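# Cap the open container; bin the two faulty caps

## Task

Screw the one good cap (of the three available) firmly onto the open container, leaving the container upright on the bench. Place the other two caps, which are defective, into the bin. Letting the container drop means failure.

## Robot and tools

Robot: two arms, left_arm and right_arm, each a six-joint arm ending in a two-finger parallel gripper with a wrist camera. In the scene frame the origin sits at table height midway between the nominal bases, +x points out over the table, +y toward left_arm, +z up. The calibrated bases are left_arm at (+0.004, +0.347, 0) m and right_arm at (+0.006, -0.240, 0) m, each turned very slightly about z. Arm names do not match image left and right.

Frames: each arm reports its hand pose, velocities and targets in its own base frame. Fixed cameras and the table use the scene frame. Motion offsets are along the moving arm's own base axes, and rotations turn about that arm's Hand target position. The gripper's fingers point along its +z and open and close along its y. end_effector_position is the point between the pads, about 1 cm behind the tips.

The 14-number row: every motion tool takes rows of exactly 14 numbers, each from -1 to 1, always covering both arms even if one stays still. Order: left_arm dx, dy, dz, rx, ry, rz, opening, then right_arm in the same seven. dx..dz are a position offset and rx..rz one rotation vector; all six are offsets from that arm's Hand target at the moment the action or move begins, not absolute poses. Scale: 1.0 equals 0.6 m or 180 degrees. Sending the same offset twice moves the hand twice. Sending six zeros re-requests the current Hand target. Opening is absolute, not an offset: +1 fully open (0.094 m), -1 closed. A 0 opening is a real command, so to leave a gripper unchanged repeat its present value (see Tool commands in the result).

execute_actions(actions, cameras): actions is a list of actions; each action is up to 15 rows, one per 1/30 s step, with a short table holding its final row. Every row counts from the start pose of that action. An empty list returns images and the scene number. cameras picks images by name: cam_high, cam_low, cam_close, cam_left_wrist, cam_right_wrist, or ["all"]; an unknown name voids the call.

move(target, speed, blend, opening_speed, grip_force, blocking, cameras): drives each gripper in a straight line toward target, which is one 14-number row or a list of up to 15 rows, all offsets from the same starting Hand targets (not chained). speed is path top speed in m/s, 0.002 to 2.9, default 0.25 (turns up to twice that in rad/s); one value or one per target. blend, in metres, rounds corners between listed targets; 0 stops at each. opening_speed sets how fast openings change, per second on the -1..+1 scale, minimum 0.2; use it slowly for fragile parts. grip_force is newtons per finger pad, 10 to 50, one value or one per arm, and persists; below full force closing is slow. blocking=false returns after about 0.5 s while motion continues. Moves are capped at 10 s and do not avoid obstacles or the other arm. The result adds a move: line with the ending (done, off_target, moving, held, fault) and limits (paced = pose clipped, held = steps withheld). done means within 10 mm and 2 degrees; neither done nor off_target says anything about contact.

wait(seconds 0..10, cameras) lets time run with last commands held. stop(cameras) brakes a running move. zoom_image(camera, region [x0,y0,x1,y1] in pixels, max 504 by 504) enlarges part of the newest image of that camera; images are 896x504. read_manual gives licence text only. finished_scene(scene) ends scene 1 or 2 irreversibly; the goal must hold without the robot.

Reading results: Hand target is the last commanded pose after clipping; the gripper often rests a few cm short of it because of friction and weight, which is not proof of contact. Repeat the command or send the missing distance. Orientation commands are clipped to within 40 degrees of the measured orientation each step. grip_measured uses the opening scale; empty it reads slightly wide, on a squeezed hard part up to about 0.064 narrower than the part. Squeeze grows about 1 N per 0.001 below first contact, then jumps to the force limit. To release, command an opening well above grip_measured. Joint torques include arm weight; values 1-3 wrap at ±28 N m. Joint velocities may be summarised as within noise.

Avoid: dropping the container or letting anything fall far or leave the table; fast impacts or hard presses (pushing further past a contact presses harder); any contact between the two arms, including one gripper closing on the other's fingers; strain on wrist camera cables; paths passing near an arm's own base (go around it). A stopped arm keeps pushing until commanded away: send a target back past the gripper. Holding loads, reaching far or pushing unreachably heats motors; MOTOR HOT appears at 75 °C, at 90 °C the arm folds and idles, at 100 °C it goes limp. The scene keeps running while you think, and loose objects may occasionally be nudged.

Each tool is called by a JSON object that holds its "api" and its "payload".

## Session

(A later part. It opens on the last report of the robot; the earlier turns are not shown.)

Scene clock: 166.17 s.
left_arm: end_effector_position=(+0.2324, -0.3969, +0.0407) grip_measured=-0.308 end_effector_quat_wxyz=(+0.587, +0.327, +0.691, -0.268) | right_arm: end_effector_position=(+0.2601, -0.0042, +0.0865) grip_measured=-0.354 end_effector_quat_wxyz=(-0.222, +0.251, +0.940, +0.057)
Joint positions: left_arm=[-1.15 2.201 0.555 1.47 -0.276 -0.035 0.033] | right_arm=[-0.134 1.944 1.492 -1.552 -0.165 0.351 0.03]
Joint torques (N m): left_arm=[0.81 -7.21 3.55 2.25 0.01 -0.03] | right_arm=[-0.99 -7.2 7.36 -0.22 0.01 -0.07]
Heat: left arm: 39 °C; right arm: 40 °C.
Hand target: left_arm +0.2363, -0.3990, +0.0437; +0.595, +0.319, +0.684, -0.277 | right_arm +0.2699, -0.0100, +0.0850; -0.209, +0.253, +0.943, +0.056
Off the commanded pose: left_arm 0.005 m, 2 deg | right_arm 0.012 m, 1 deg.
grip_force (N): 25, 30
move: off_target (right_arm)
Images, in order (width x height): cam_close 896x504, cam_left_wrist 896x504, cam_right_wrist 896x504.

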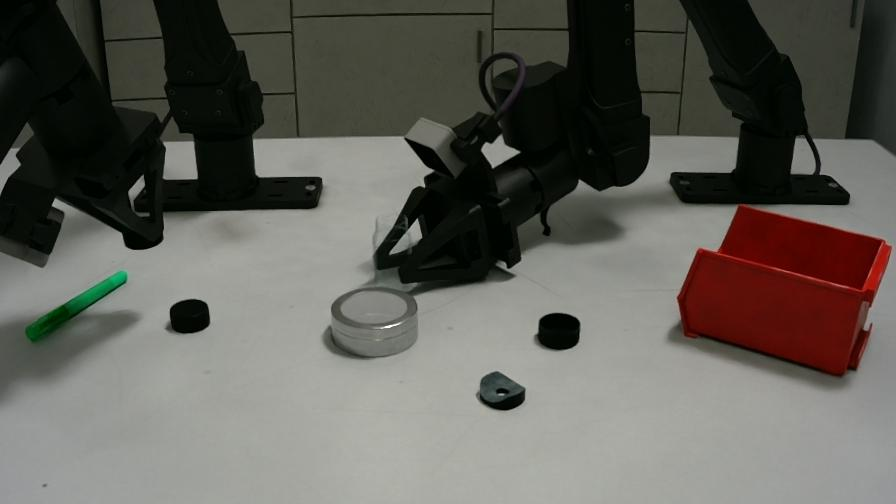

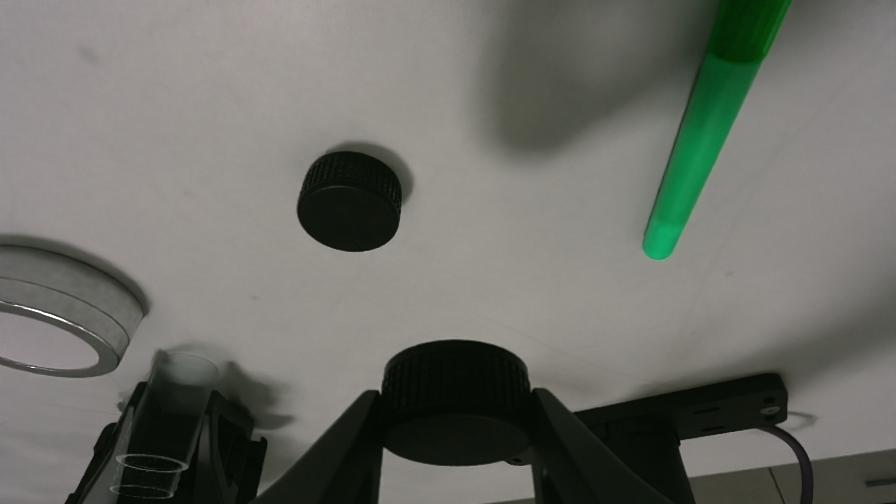

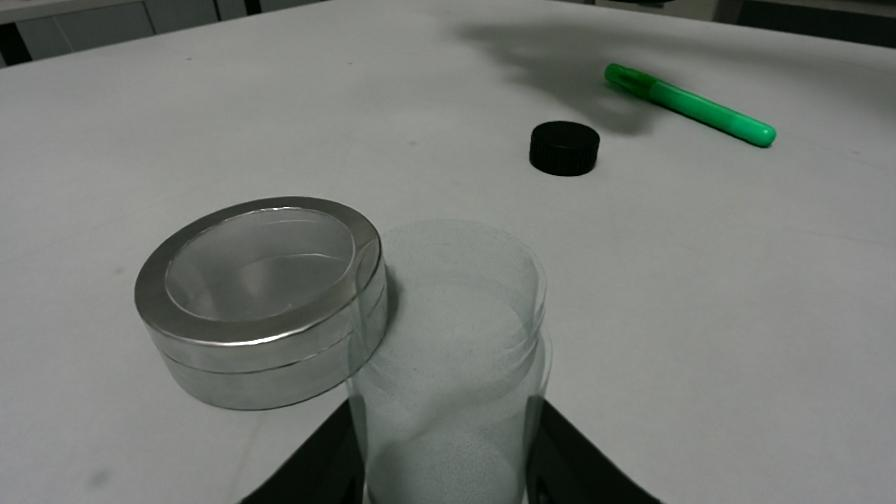

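{"api": "move", "payload": {"target": [[0, 0, 0, 0, 0, 0, -0.4, -0.0333, 0.1, 0.075, 0, 0, -0.1194, -0.42], [0, 0, 0, 0, 0, 0, -0.4, -0.094, 0.322, 0.0667, 0, 0, -0.1194, -0.42]], "speed": 0.12, "blend": 0.02, "cameras": ["cam_high", "cam_close", "cam_low", "cam_left_wrist", "cam_right_wrist"]}}

Scene clock: 180.13 s.
left_arm: end_effector_position=(+0.2324, -0.3969, +0.0407) grip_measured=-0.308 end_effector_quat_wxyz=(+0.587, +0.327, +0.691, -0.268) | right_arm: end_effector_position=(+0.2143, +0.1814, +0.1161) grip_measured=-0.354 end_effector_quat_wxyz=(-0.207, +0.426, +0.878, +0.076)
Joint positions: left_arm=[-1.15 2.201 0.555 1.47 -0.276 -0.035 0.033] | right_arm=[0.435 1.711 1.345 -1.359 -0.418 1.306 0.03]
Joint torques (N m): left_arm=[0.84 -7.23 3.54 2.25 0 -0.02] | right_arm=[0.34 -11.03 4.62 0.25 -0.32 0.1]
Heat: left arm: 39 °C; right arm: 40 °C.
Hand target: left_arm +0.2363, -0.3990, +0.0437; +0.595, +0.319, +0.684, -0.277 | right_arm +0.2135, +0.1832, +0.1250; -0.195, +0.424, +0.879, +0.094
Off the commanded pose: left_arm 0.005 m, 2 deg | right_arm 0.009 m, 2 deg.
grip_force (N): 25, 30
move: done

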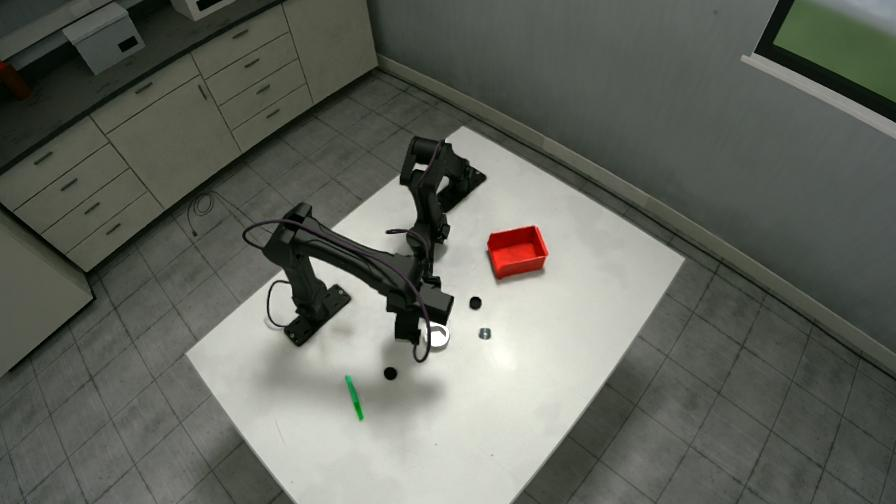

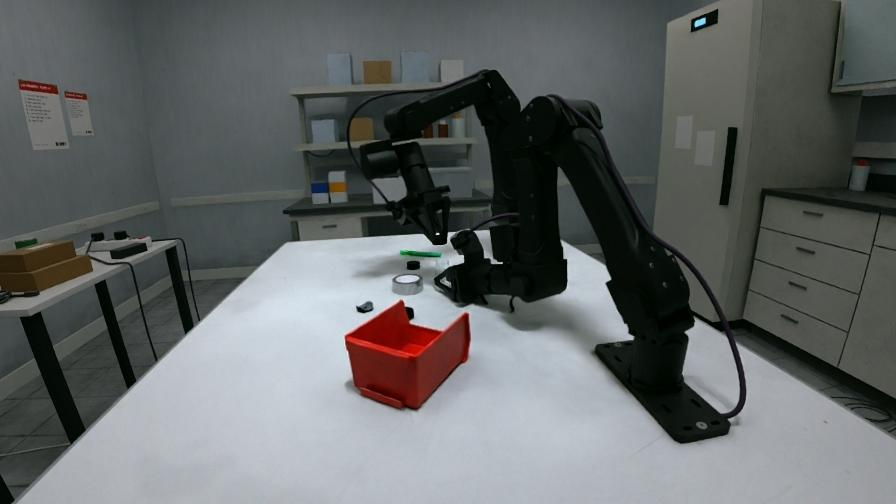

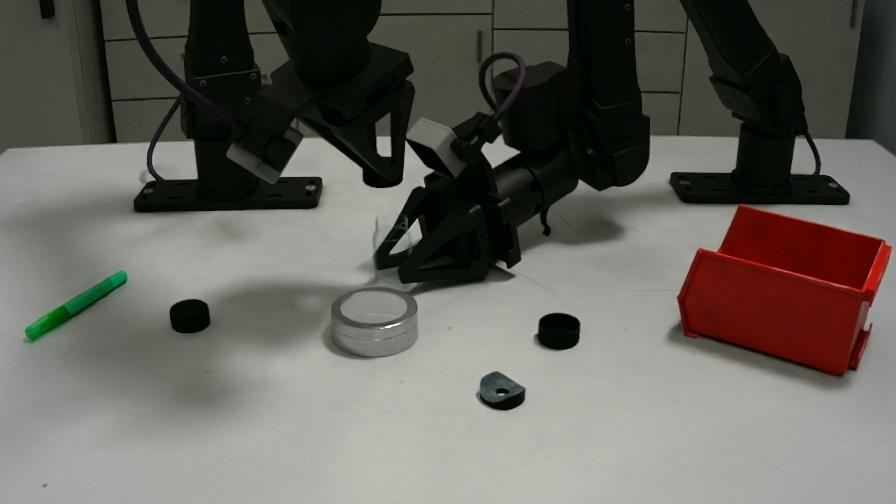

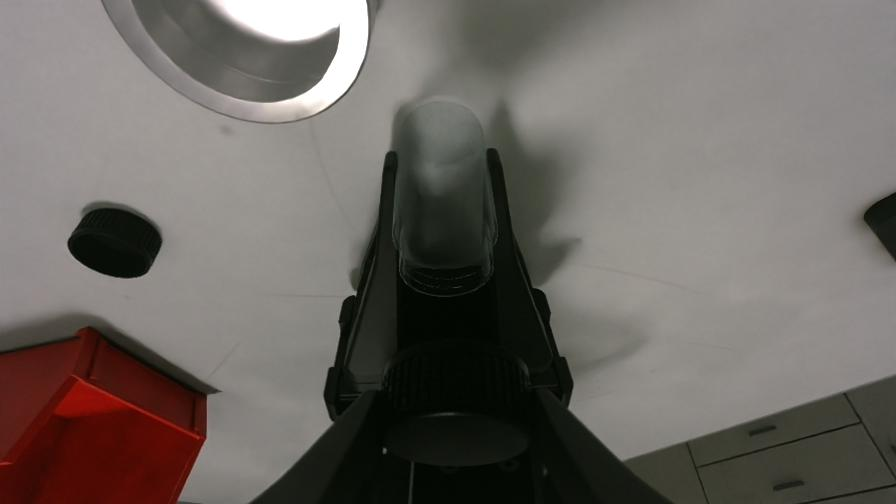

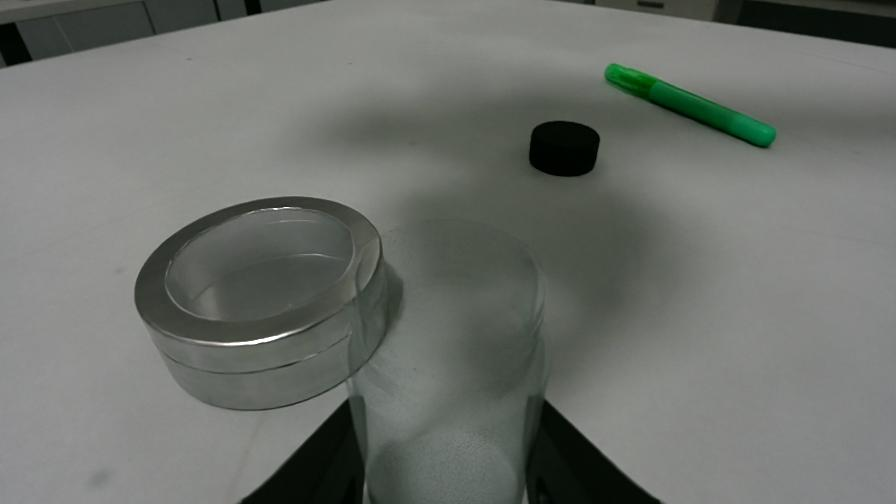

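{"api": "zoom_image", "payload": {"camera": "cam_left_wrist", "region": [340, 90, 560, 310]}}

{"api": "zoom_image", "payload": {"camera": "cam_close", "region": [340, 130, 460, 300]}}

Scaled by 2.291.

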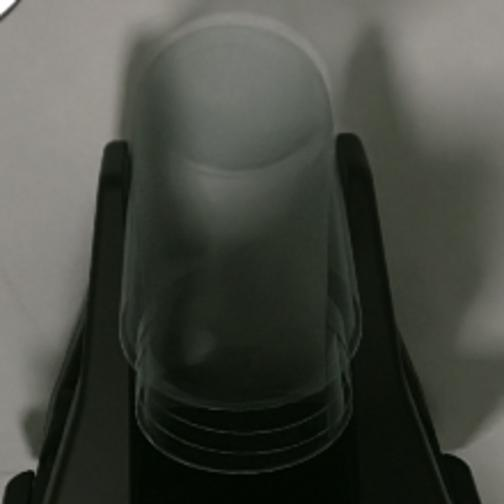

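Scaled by 2.965.

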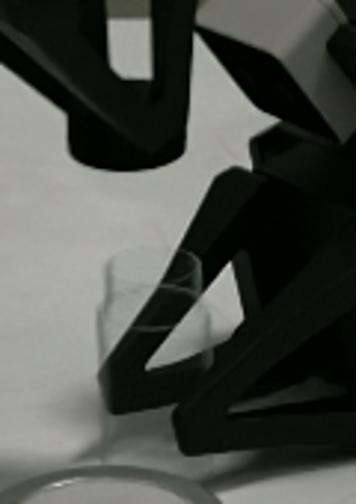

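{"api": "move", "payload": {"target": [0, 0, 0, 0, 0, 0, -0.4, -0.0062, 0.0097, -0.0367, 0, 0, 0, -0.42], "speed": 0.05, "cameras": ["cam_close", "cam_left_wrist", "cam_right_wrist"]}}

{"api": "zoom_image", "payload": {"camera": "cam_left_wrist", "region": [340, 150, 580, 390]}}

{"api": "zoom_image", "payload": {"camera": "cam_close", "region": [340, 130, 460, 300]}}

Scene clock: 183.47 s.
left_arm: end_effector_position=(+0.2324, -0.3969, +0.0407) grip_measured=-0.308 end_effector_quat_wxyz=(+0.587, +0.327, +0.691, -0.268) | right_arm: end_effector_position=(+0.2104, +0.1856, +0.0950) grip_measured=-0.354 end_effector_quat_wxyz=(-0.204, +0.427, +0.878, +0.076)
Joint positions: left_arm=[-1.15 2.201 0.555 1.47 -0.276 -0.035 0.033] | right_arm=[0.455 1.711 1.262 -1.262 -0.418 1.332 0.03]
Joint torques (N m): left_arm=[0.85 -7.25 3.55 2.25 0.02 -0.02] | right_arm=[0.64 -10.47 4.62 0.25 -0.34 0.09]
Heat: left arm: 39 °C; right arm: 40 °C.
Hand target: left_arm +0.2363, -0.3990, +0.0437; +0.595, +0.319, +0.684, -0.277 | right_arm +0.2097, +0.1890, +0.1029; -0.195, +0.424, +0.879, +0.094
Off the commanded pose: left_arm 0.005 m, 2 deg | right_arm 0.009 m, 2 deg.
grip_force (N): 25, 30
move: done
Images, in order (width x height): cam_close 896x504, cam_left_wrist 896x504, cam_right_wrist 896x504.

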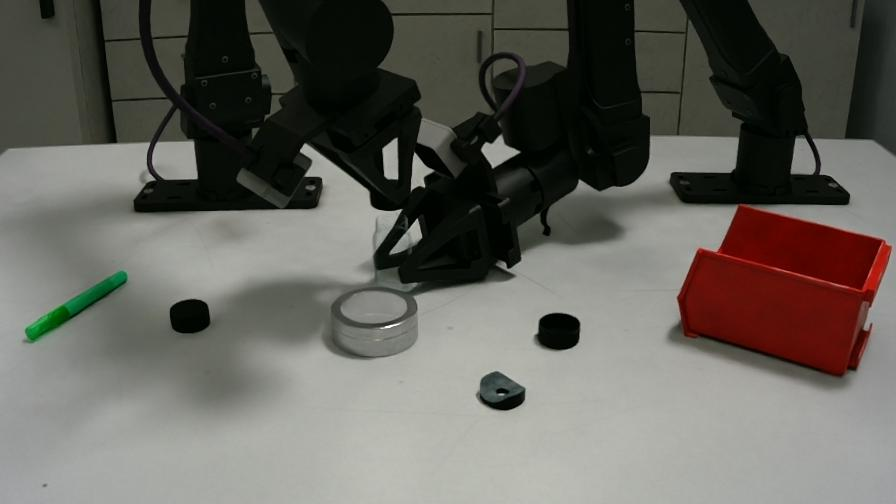

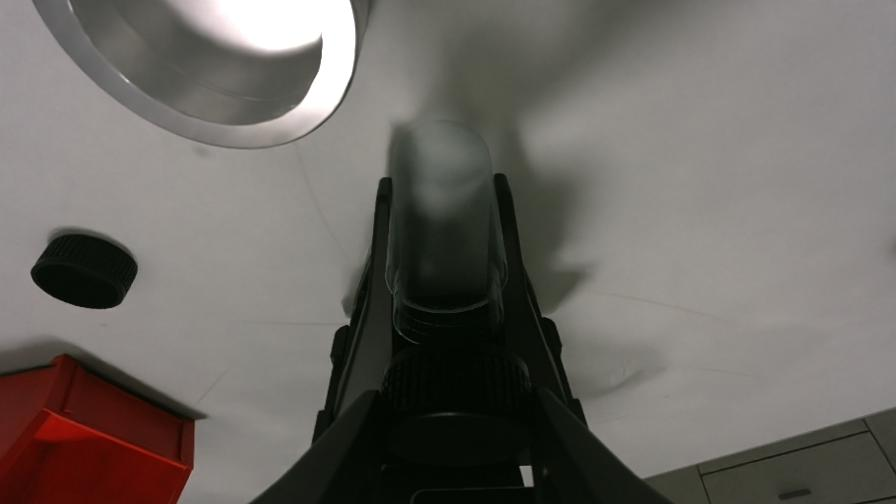

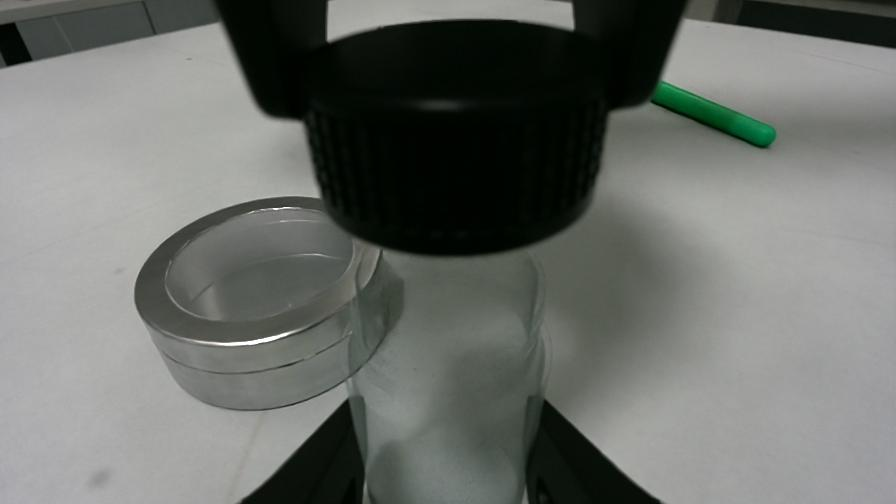

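Scaled by 2.100.

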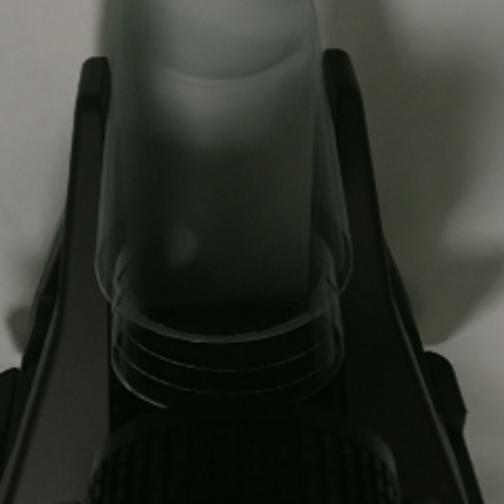

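Scaled by 2.965.

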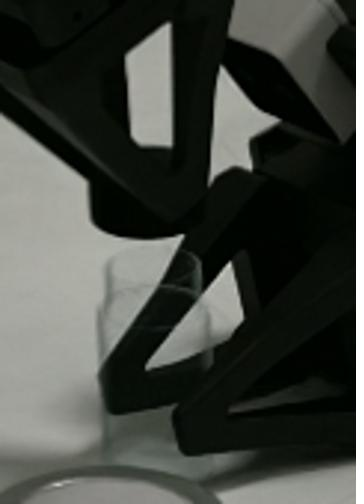

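{"api": "move", "payload": {"target": [0, 0, 0, 0, 0, 0, -0.4, 0.002, 0.0015, -0.0158, 0, 0, 0, -0.42], "speed": 0.04, "cameras": ["cam_close", "cam_left_wrist", "cam_right_wrist"]}}

{"api": "zoom_image", "payload": {"camera": "cam_left_wrist", "region": [340, 200, 580, 440]}}

{"api": "zoom_image", "payload": {"camera": "cam_close", "region": [350, 180, 430, 260]}}

{"api": "zoom_image", "payload": {"camera": "cam_right_wrist", "region": [280, 60, 640, 420]}}

Scene clock: 186.93 s.
left_arm: end_effector_position=(+0.2324, -0.3969, +0.0407) grip_measured=-0.308 end_effector_quat_wxyz=(+0.587, +0.327, +0.691, -0.268) | right_arm: end_effector_position=(+0.2119, +0.1863, +0.0887) grip_measured=-0.354 end_effector_quat_wxyz=(-0.200, +0.427, +0.878, +0.081)
Joint positions: left_arm=[-1.15 2.201 0.555 1.47 -0.276 -0.035 0.033] | right_arm=[0.455 1.711 1.238 -1.225 -0.418 1.333 0.03]
Joint torques (N m): left_arm=[0.85 -7.23 3.52 2.25 0.01 -0.02] | right_arm=[0.76 -9.29 4.63 0.33 -0.33 0.09]
Heat: left arm: 39 °C; right arm: 40 °C.
Hand target: left_arm +0.2363, -0.3990, +0.0437; +0.595, +0.319, +0.684, -0.277 | right_arm +0.2110, +0.1899, +0.0935; -0.195, +0.424, +0.879, +0.094
Off the commanded pose: left_arm 0.005 m, 2 deg | right_arm 0.006 m, 2 deg.
grip_force (N): 25, 30
move: done
Images, in order (width x height): cam_close 896x504, cam_left_wrist 896x504, cam_right_wrist 896x504.

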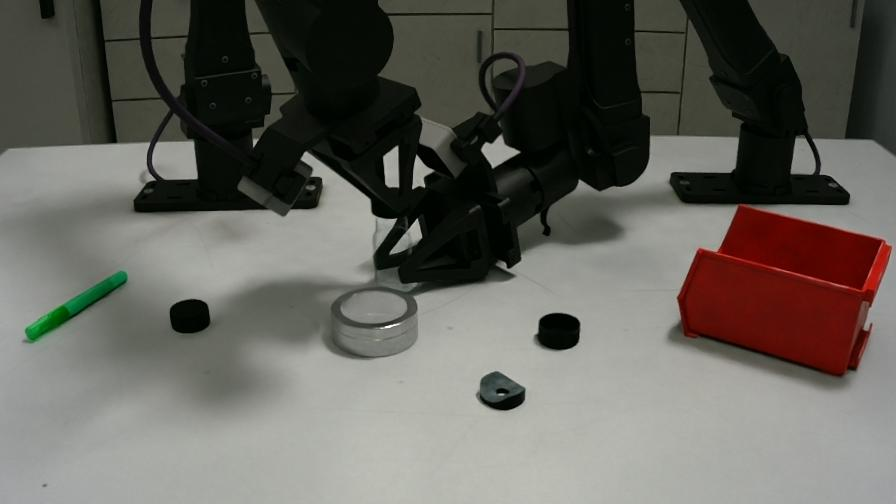

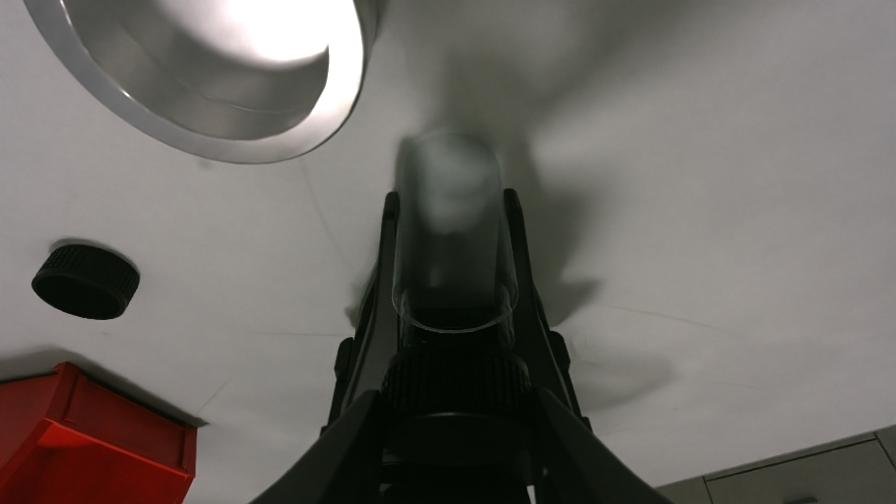

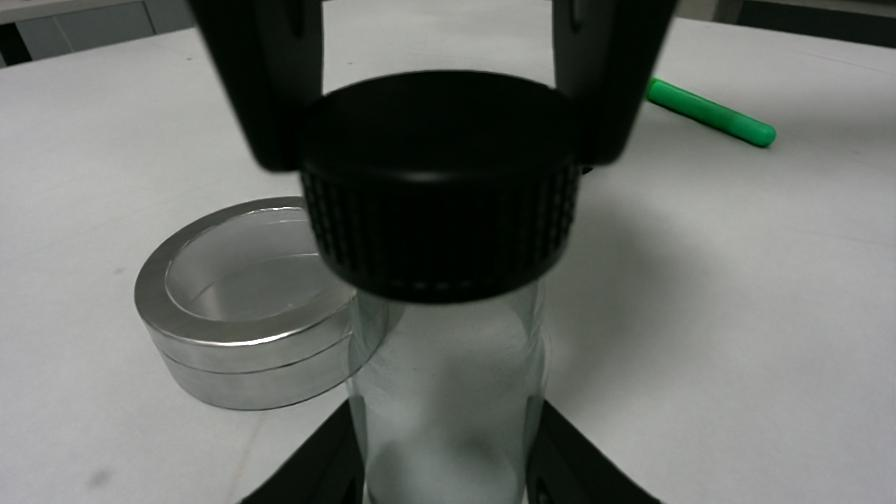

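Scaled by 2.100.

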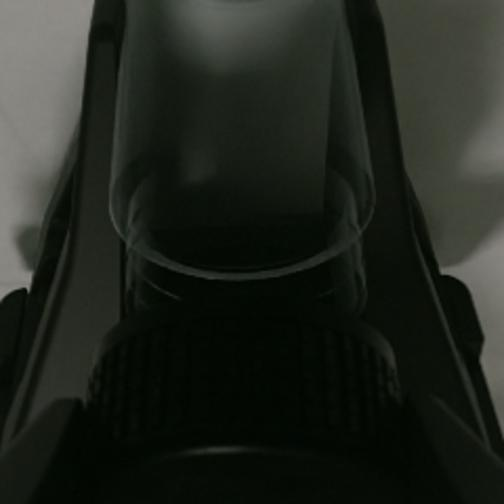

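Scaled by 6.300.

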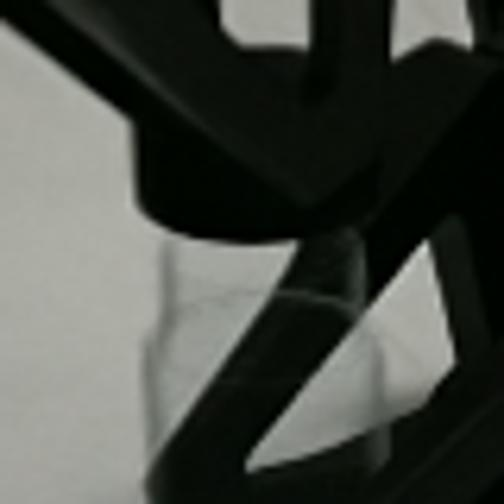

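Scaled by 1.400.

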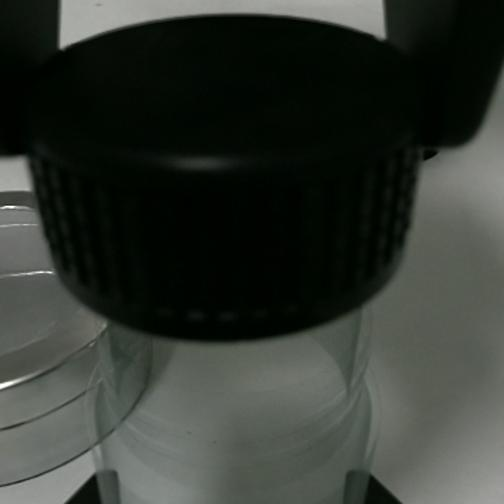

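{"api": "move", "payload": {"target": [0, 0, 0, 0, 0, 0, -0.4, -0.003, 0.0018, -0.0083, 0, 0, 0, -0.42], "speed": 0.04, "cameras": ["cam_close", "cam_left_wrist", "cam_right_wrist"]}}

{"api": "zoom_image", "payload": {"camera": "cam_left_wrist", "region": [340, 200, 580, 440]}}

{"api": "zoom_image", "payload": {"camera": "cam_close", "region": [350, 180, 430, 260]}}

{"api": "zoom_image", "payload": {"camera": "cam_right_wrist", "region": [280, 80, 640, 440]}}

Scene clock: 192.70 s.
left_arm: end_effector_position=(+0.2324, -0.3969, +0.0407) grip_measured=-0.308 end_effector_quat_wxyz=(+0.587, +0.327, +0.691, -0.268) | right_arm: end_effector_position=(+0.2100, +0.1873, +0.0835) grip_measured=-0.354 end_effector_quat_wxyz=(-0.200, +0.427, +0.878, +0.081)
Joint positions: left_arm=[-1.15 2.201 0.555 1.47 -0.276 -0.035 0.033] | right_arm=[0.461 1.711 1.217 -1.202 -0.418 1.34 0.03]
Joint torques (N m): left_arm=[0.85 -7.23 3.55 2.25 0.01 -0.03] | right_arm=[0.73 -9.32 4.62 0.29 -0.34 0.07]
Heat: left arm: 39 °C; right arm: 40 °C.
Hand target: left_arm +0.2363, -0.3990, +0.0437; +0.595, +0.319, +0.684, -0.277 | right_arm +0.2092, +0.1910, +0.0885; -0.195, +0.424, +0.879, +0.094
Off the commanded pose: left_arm 0.005 m, 2 deg | right_arm 0.006 m, 2 deg.
grip_force (N): 25, 30
move: done
Images, in order (width x height): cam_close 896x504, cam_left_wrist 896x504, cam_right_wrist 896x504.

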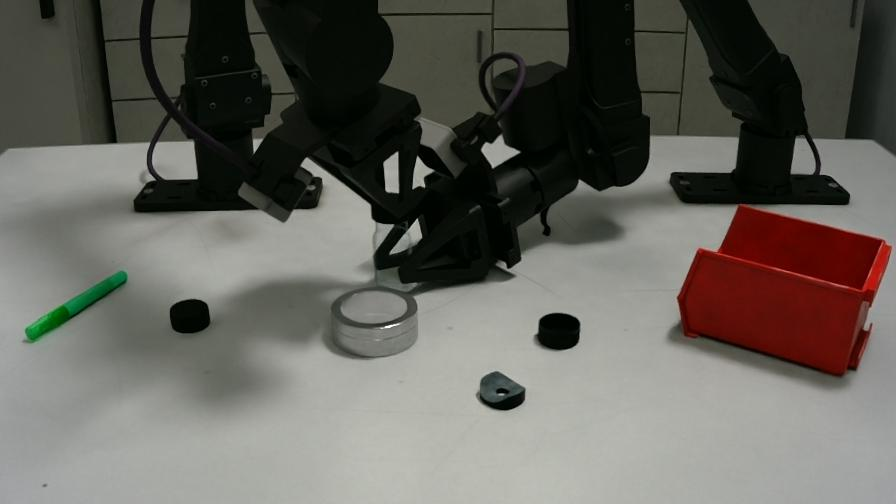

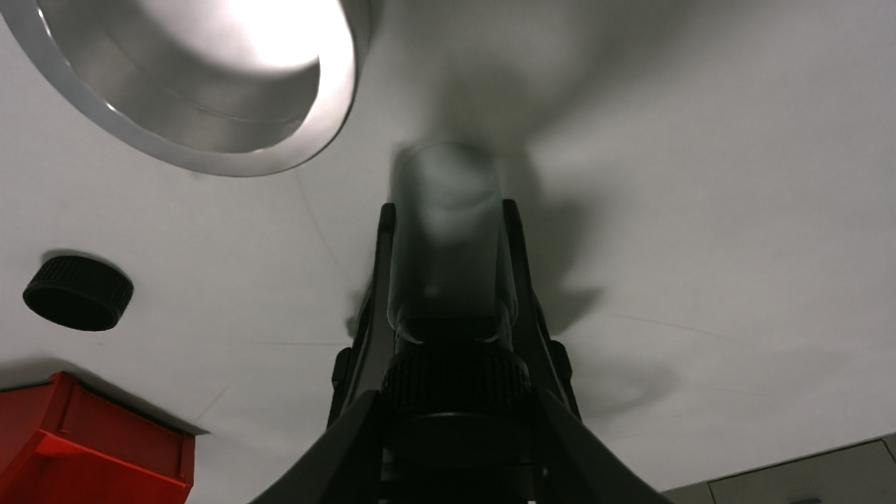

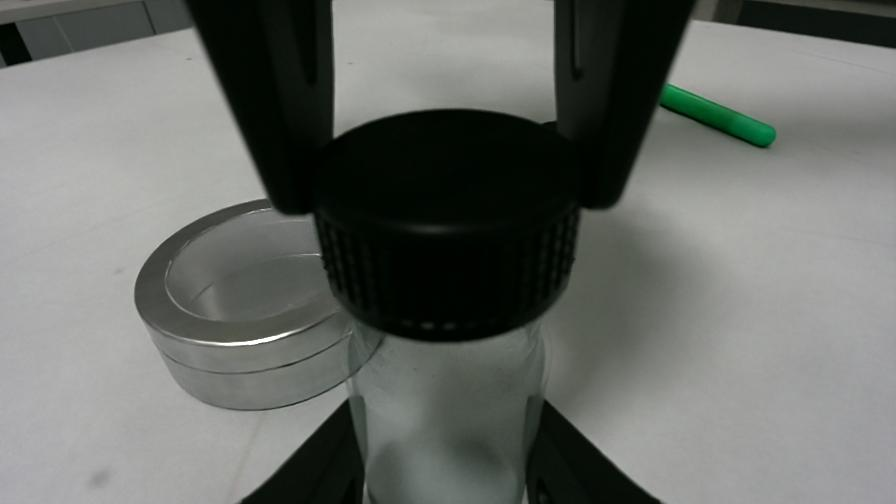

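Scaled by 2.100.

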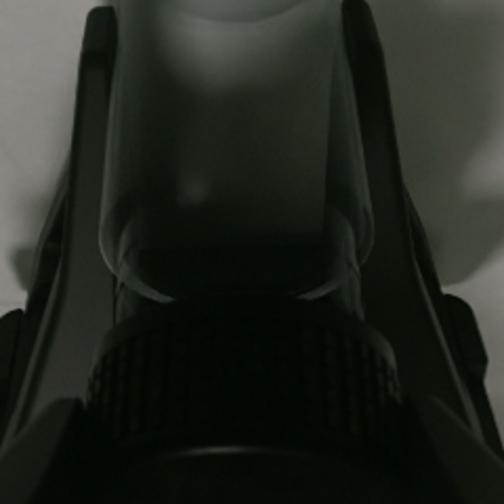

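Scaled by 6.300.

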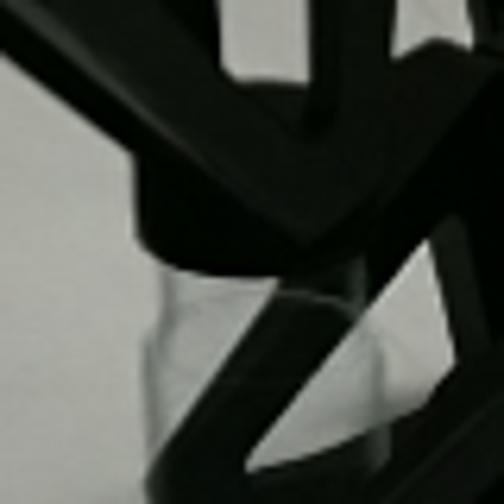

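Scaled by 1.400.

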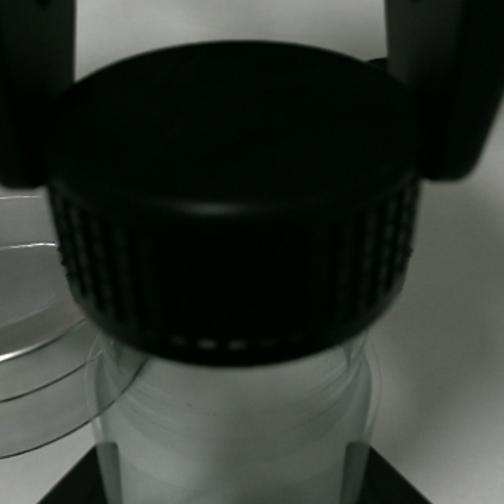

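{"api": "zoom_image", "payload": {"camera": "cam_close", "region": [365, 195, 425, 245]}}

{"api": "zoom_image", "payload": {"camera": "cam_close", "region": [165, 290, 225, 340]}}

Scaled by 8.400.

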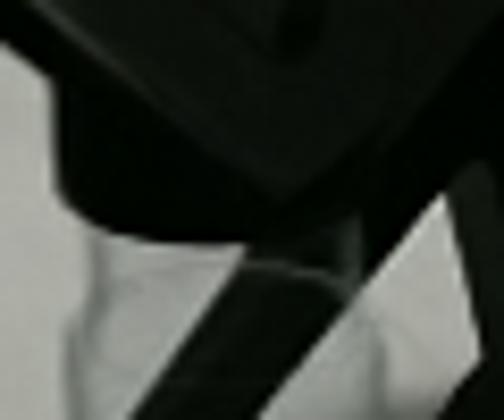

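Scaled by 8.400.

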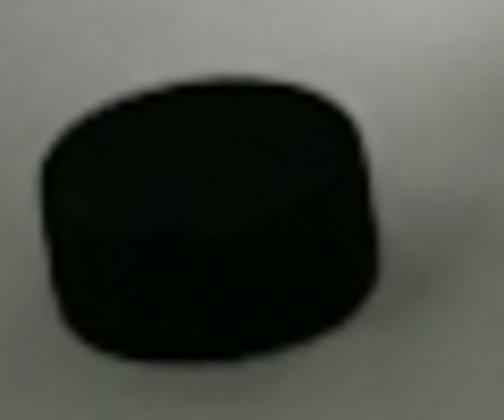

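{"api": "move", "payload": {"target": [0, 0, 0, 0, 0, 0, -0.4, -0.001, 0.0013, -0.0058, 0, 0, 0, -0.42], "speed": 0.03, "cameras": ["cam_close", "cam_left_wrist", "cam_right_wrist"]}}

{"api": "zoom_image", "payload": {"camera": "cam_close", "region": [365, 195, 425, 245]}}

{"api": "zoom_image", "payload": {"camera": "cam_right_wrist", "region": [280, 100, 640, 460]}}

Scene clock: 195.37 s.
left_arm: end_effector_position=(+0.2324, -0.3970, +0.0407) grip_measured=-0.308 end_effector_quat_wxyz=(+0.587, +0.327, +0.691, -0.268) | right_arm: end_effector_position=(+0.2096, +0.1881, +0.0805) grip_measured=-0.354 end_effector_quat_wxyz=(-0.199, +0.427, +0.878, +0.082)
Joint positions: left_arm=[-1.15 2.201 0.555 1.47 -0.275 -0.035 0.033] | right_arm=[0.465 1.711 1.205 -1.186 -0.418 1.344 0.03]
Joint torques (N m): left_arm=[0.85 -7.24 3.52 2.25 0.01 -0.03] | right_arm=[0.73 -9.11 4.56 0.29 -0.35 0.08]
Heat: left arm: 39 °C; right arm: 40 °C.
Hand target: left_arm +0.2363, -0.3991, +0.0437; +0.595, +0.319, +0.684, -0.277 | right_arm +0.2085, +0.1918, +0.0850; -0.195, +0.424, +0.879, +0.094
Off the commanded pose: left_arm 0.005 m, 2 deg | right_arm 0.006 m, 2 deg.
grip_force (N): 25, 30
move: done
Images, in order (width x height): cam_close 896x504, cam_left_wrist 896x504, cam_right_wrist 896x504.

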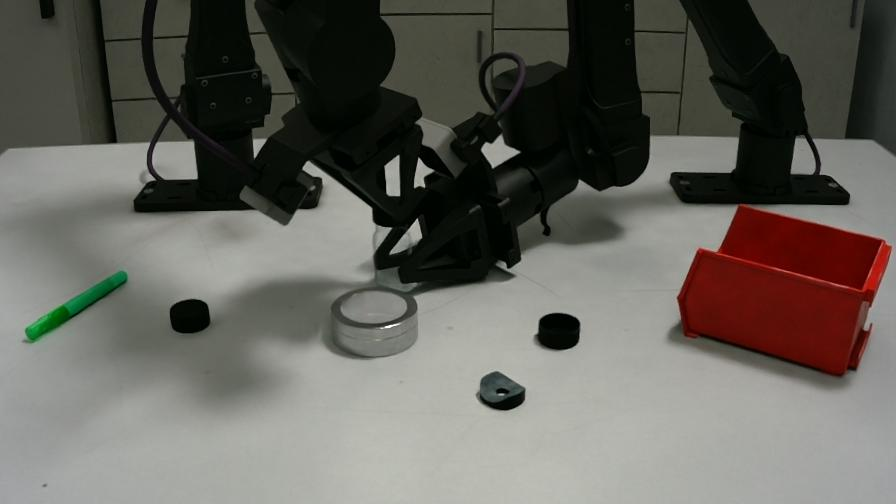

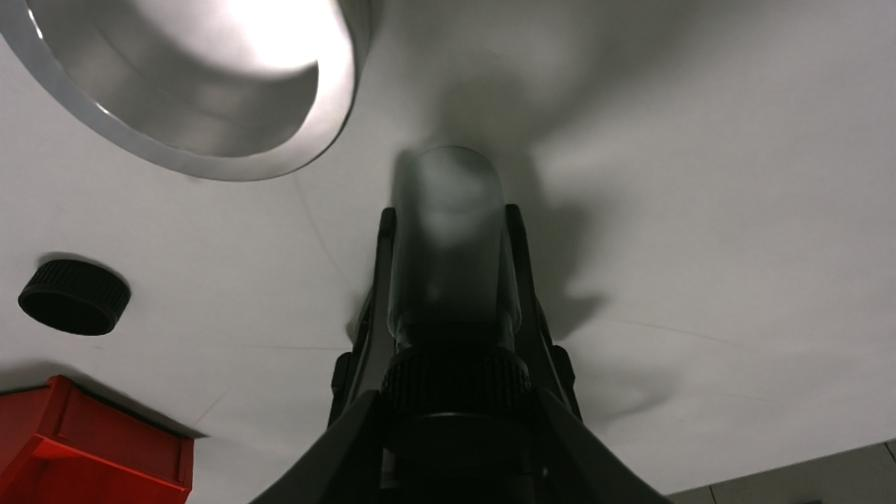

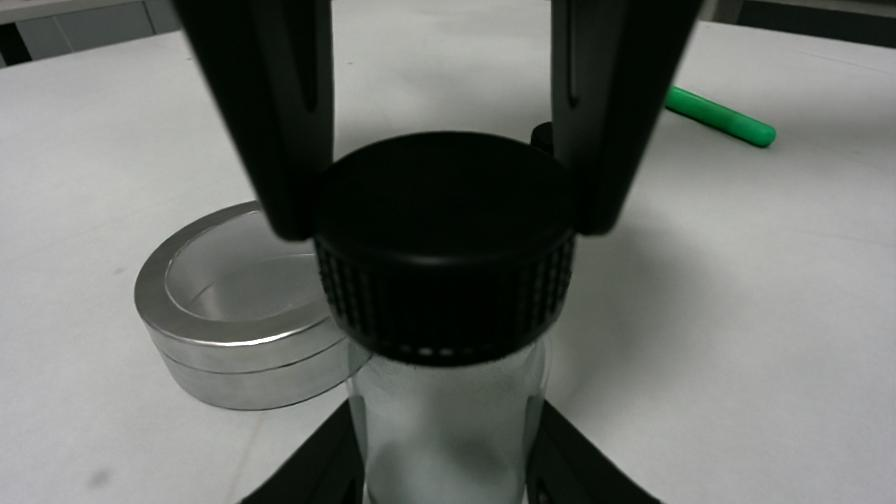

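Scaled by 8.400.

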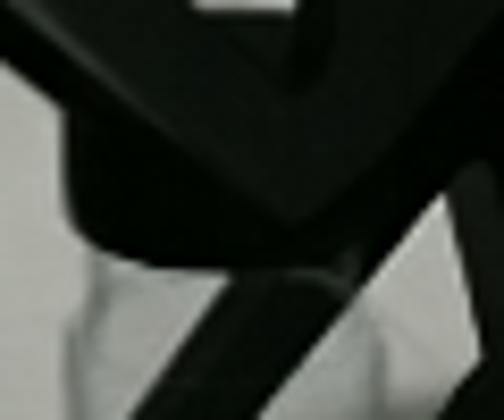

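Scaled by 1.400.

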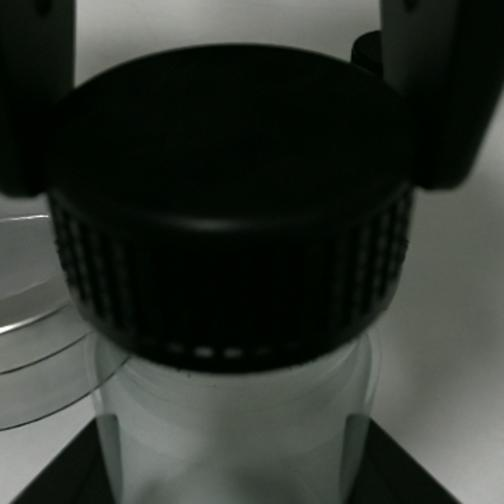

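{"api": "move", "payload": {"target": [0, 0, 0, 0, 0, 0, -0.4, -0.0005, -0.0003, -0.005, 0, 0, 0, -0.42], "speed": 0.02, "cameras": ["cam_close", "cam_right_wrist"]}}

{"api": "zoom_image", "payload": {"camera": "cam_close", "region": [365, 195, 425, 245]}}

{"api": "zoom_image", "payload": {"camera": "cam_right_wrist", "region": [280, 100, 640, 460]}}

Scene clock: 196.83 s.
left_arm: end_effector_position=(+0.2324, -0.3970, +0.0408) grip_measured=-0.308 end_effector_quat_wxyz=(+0.587, +0.327, +0.691, -0.268) | right_arm: end_effector_position=(+0.2094, +0.1881, +0.0781) grip_measured=-0.354 end_effector_quat_wxyz=(-0.199, +0.427, +0.878, +0.082)
Joint positions: left_arm=[-1.15 2.201 0.555 1.471 -0.275 -0.035 0.033] | right_arm=[0.465 1.711 1.195 -1.174 -0.418 1.344 0.03]
Joint torques (N m): left_arm=[0.84 -7.23 3.52 2.26 0 -0.02] | right_arm=[0.76 -8.98 4.59 0.31 -0.34 0.08]
Heat: left arm: 39 °C; right arm: 40 °C.
Hand target: left_arm +0.2363, -0.3991, +0.0438; +0.595, +0.319, +0.684, -0.277 | right_arm +0.2082, +0.1916, +0.0821; -0.195, +0.424, +0.879, +0.094
Off the commanded pose: left_arm 0.005 m, 2 deg | right_arm 0.005 m, 1 deg.
grip_force (N): 25, 30
move: done
Images, in order (width x height): cam_close 896x504, cam_right_wrist 896x504.

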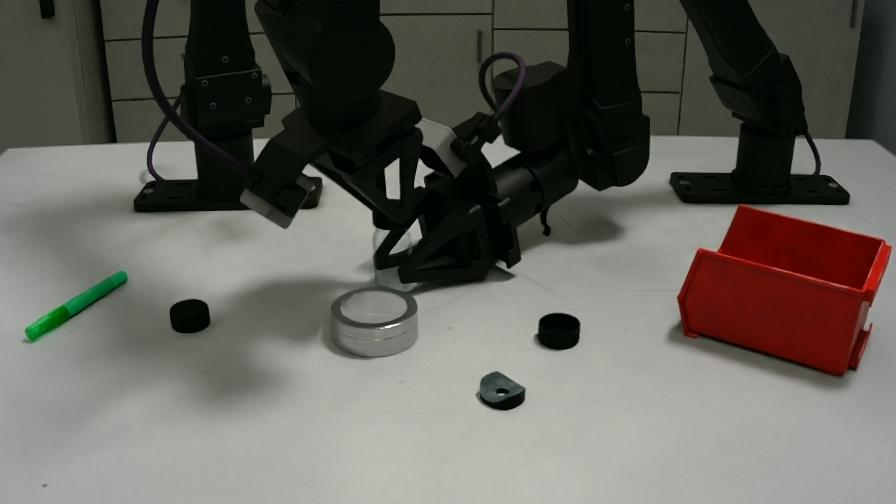

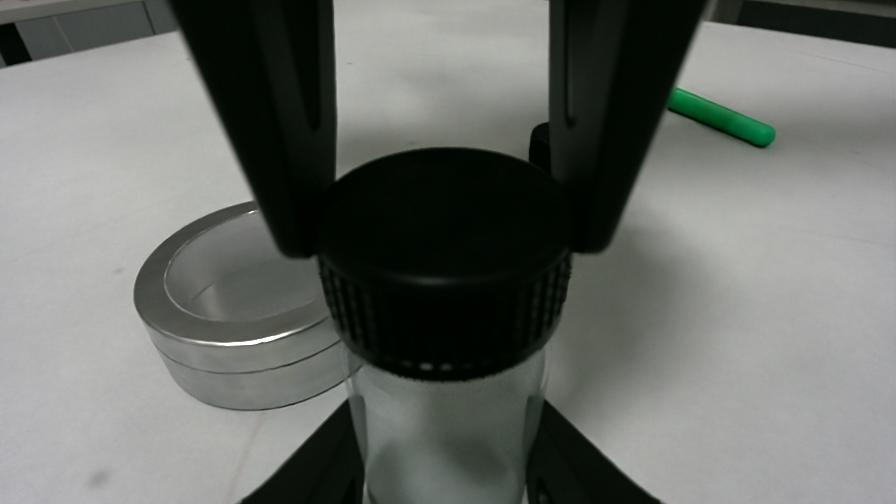

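Scaled by 8.400.

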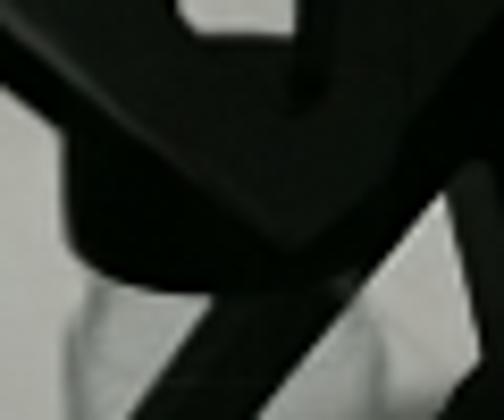

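Scaled by 1.400.

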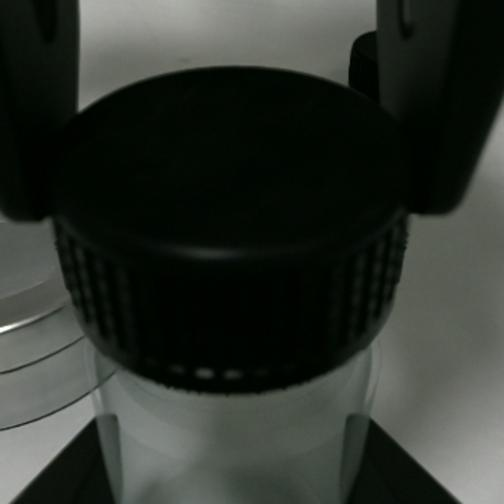

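{"api": "move", "payload": {"target": [0, 0, 0, 0, 0, 0, -0.4, 0, 0, -0.005, 0, 0, 0, -0.42], "speed": 0.02, "cameras": ["cam_close", "cam_right_wrist"]}}

{"api": "zoom_image", "payload": {"camera": "cam_right_wrist", "region": [280, 100, 640, 460]}}

Scene clock: 197.93 s.
left_arm: end_effector_position=(+0.2324, -0.3970, +0.0408) grip_measured=-0.308 end_effector_quat_wxyz=(+0.587, +0.327, +0.691, -0.268) | right_arm: end_effector_position=(+0.2095, +0.1881, +0.0758) grip_measured=-0.354 end_effector_quat_wxyz=(-0.198, +0.426, +0.879, +0.083)
Joint positions: left_arm=[-1.15 2.201 0.555 1.471 -0.275 -0.035 0.033] | right_arm=[0.465 1.711 1.186 -1.162 -0.418 1.344 0.03]
Joint torques (N m): left_arm=[0.84 -7.23 3.52 2.26 0 -0.03] | right_arm=[0.72 -8.68 4.57 0.31 -0.35 0.08]
Heat: left arm: 39 °C; right arm: 40 °C.
Hand target: left_arm +0.2363, -0.3991, +0.0437; +0.595, +0.319, +0.684, -0.277 | right_arm +0.2082, +0.1916, +0.0791; -0.195, +0.424, +0.879, +0.094
Off the commanded pose: left_arm 0.005 m, 2 deg | right_arm 0.005 m, 1 deg.
grip_force (N): 25, 30
move: done
Images, in order (width x height): cam_close 896x504, cam_right_wrist 896x504.

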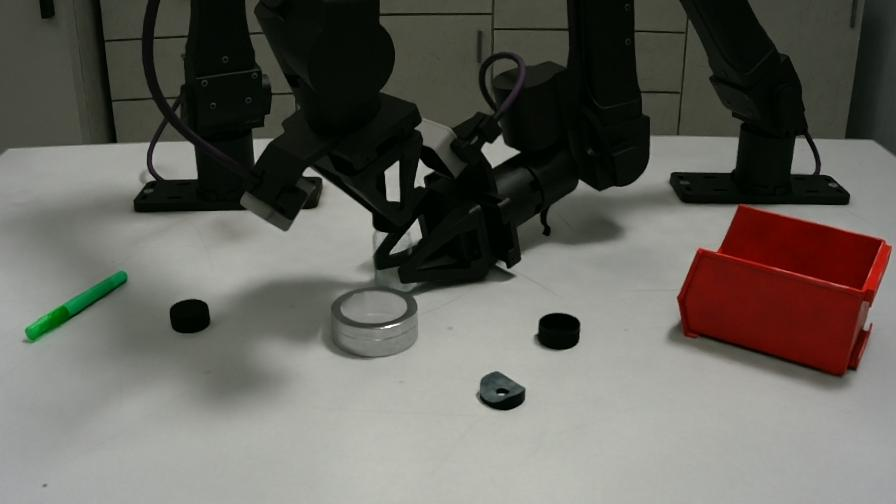

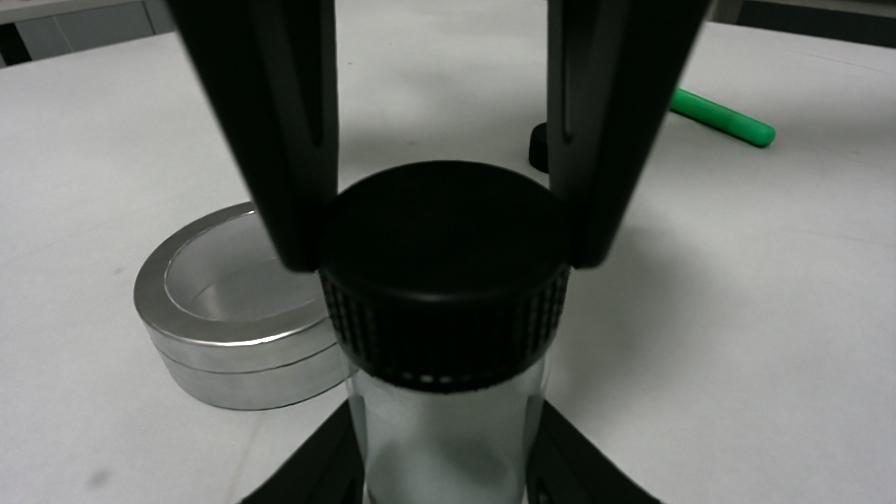

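Scaled by 1.400.

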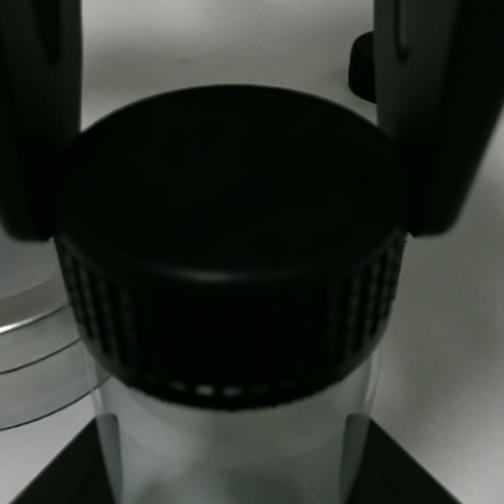

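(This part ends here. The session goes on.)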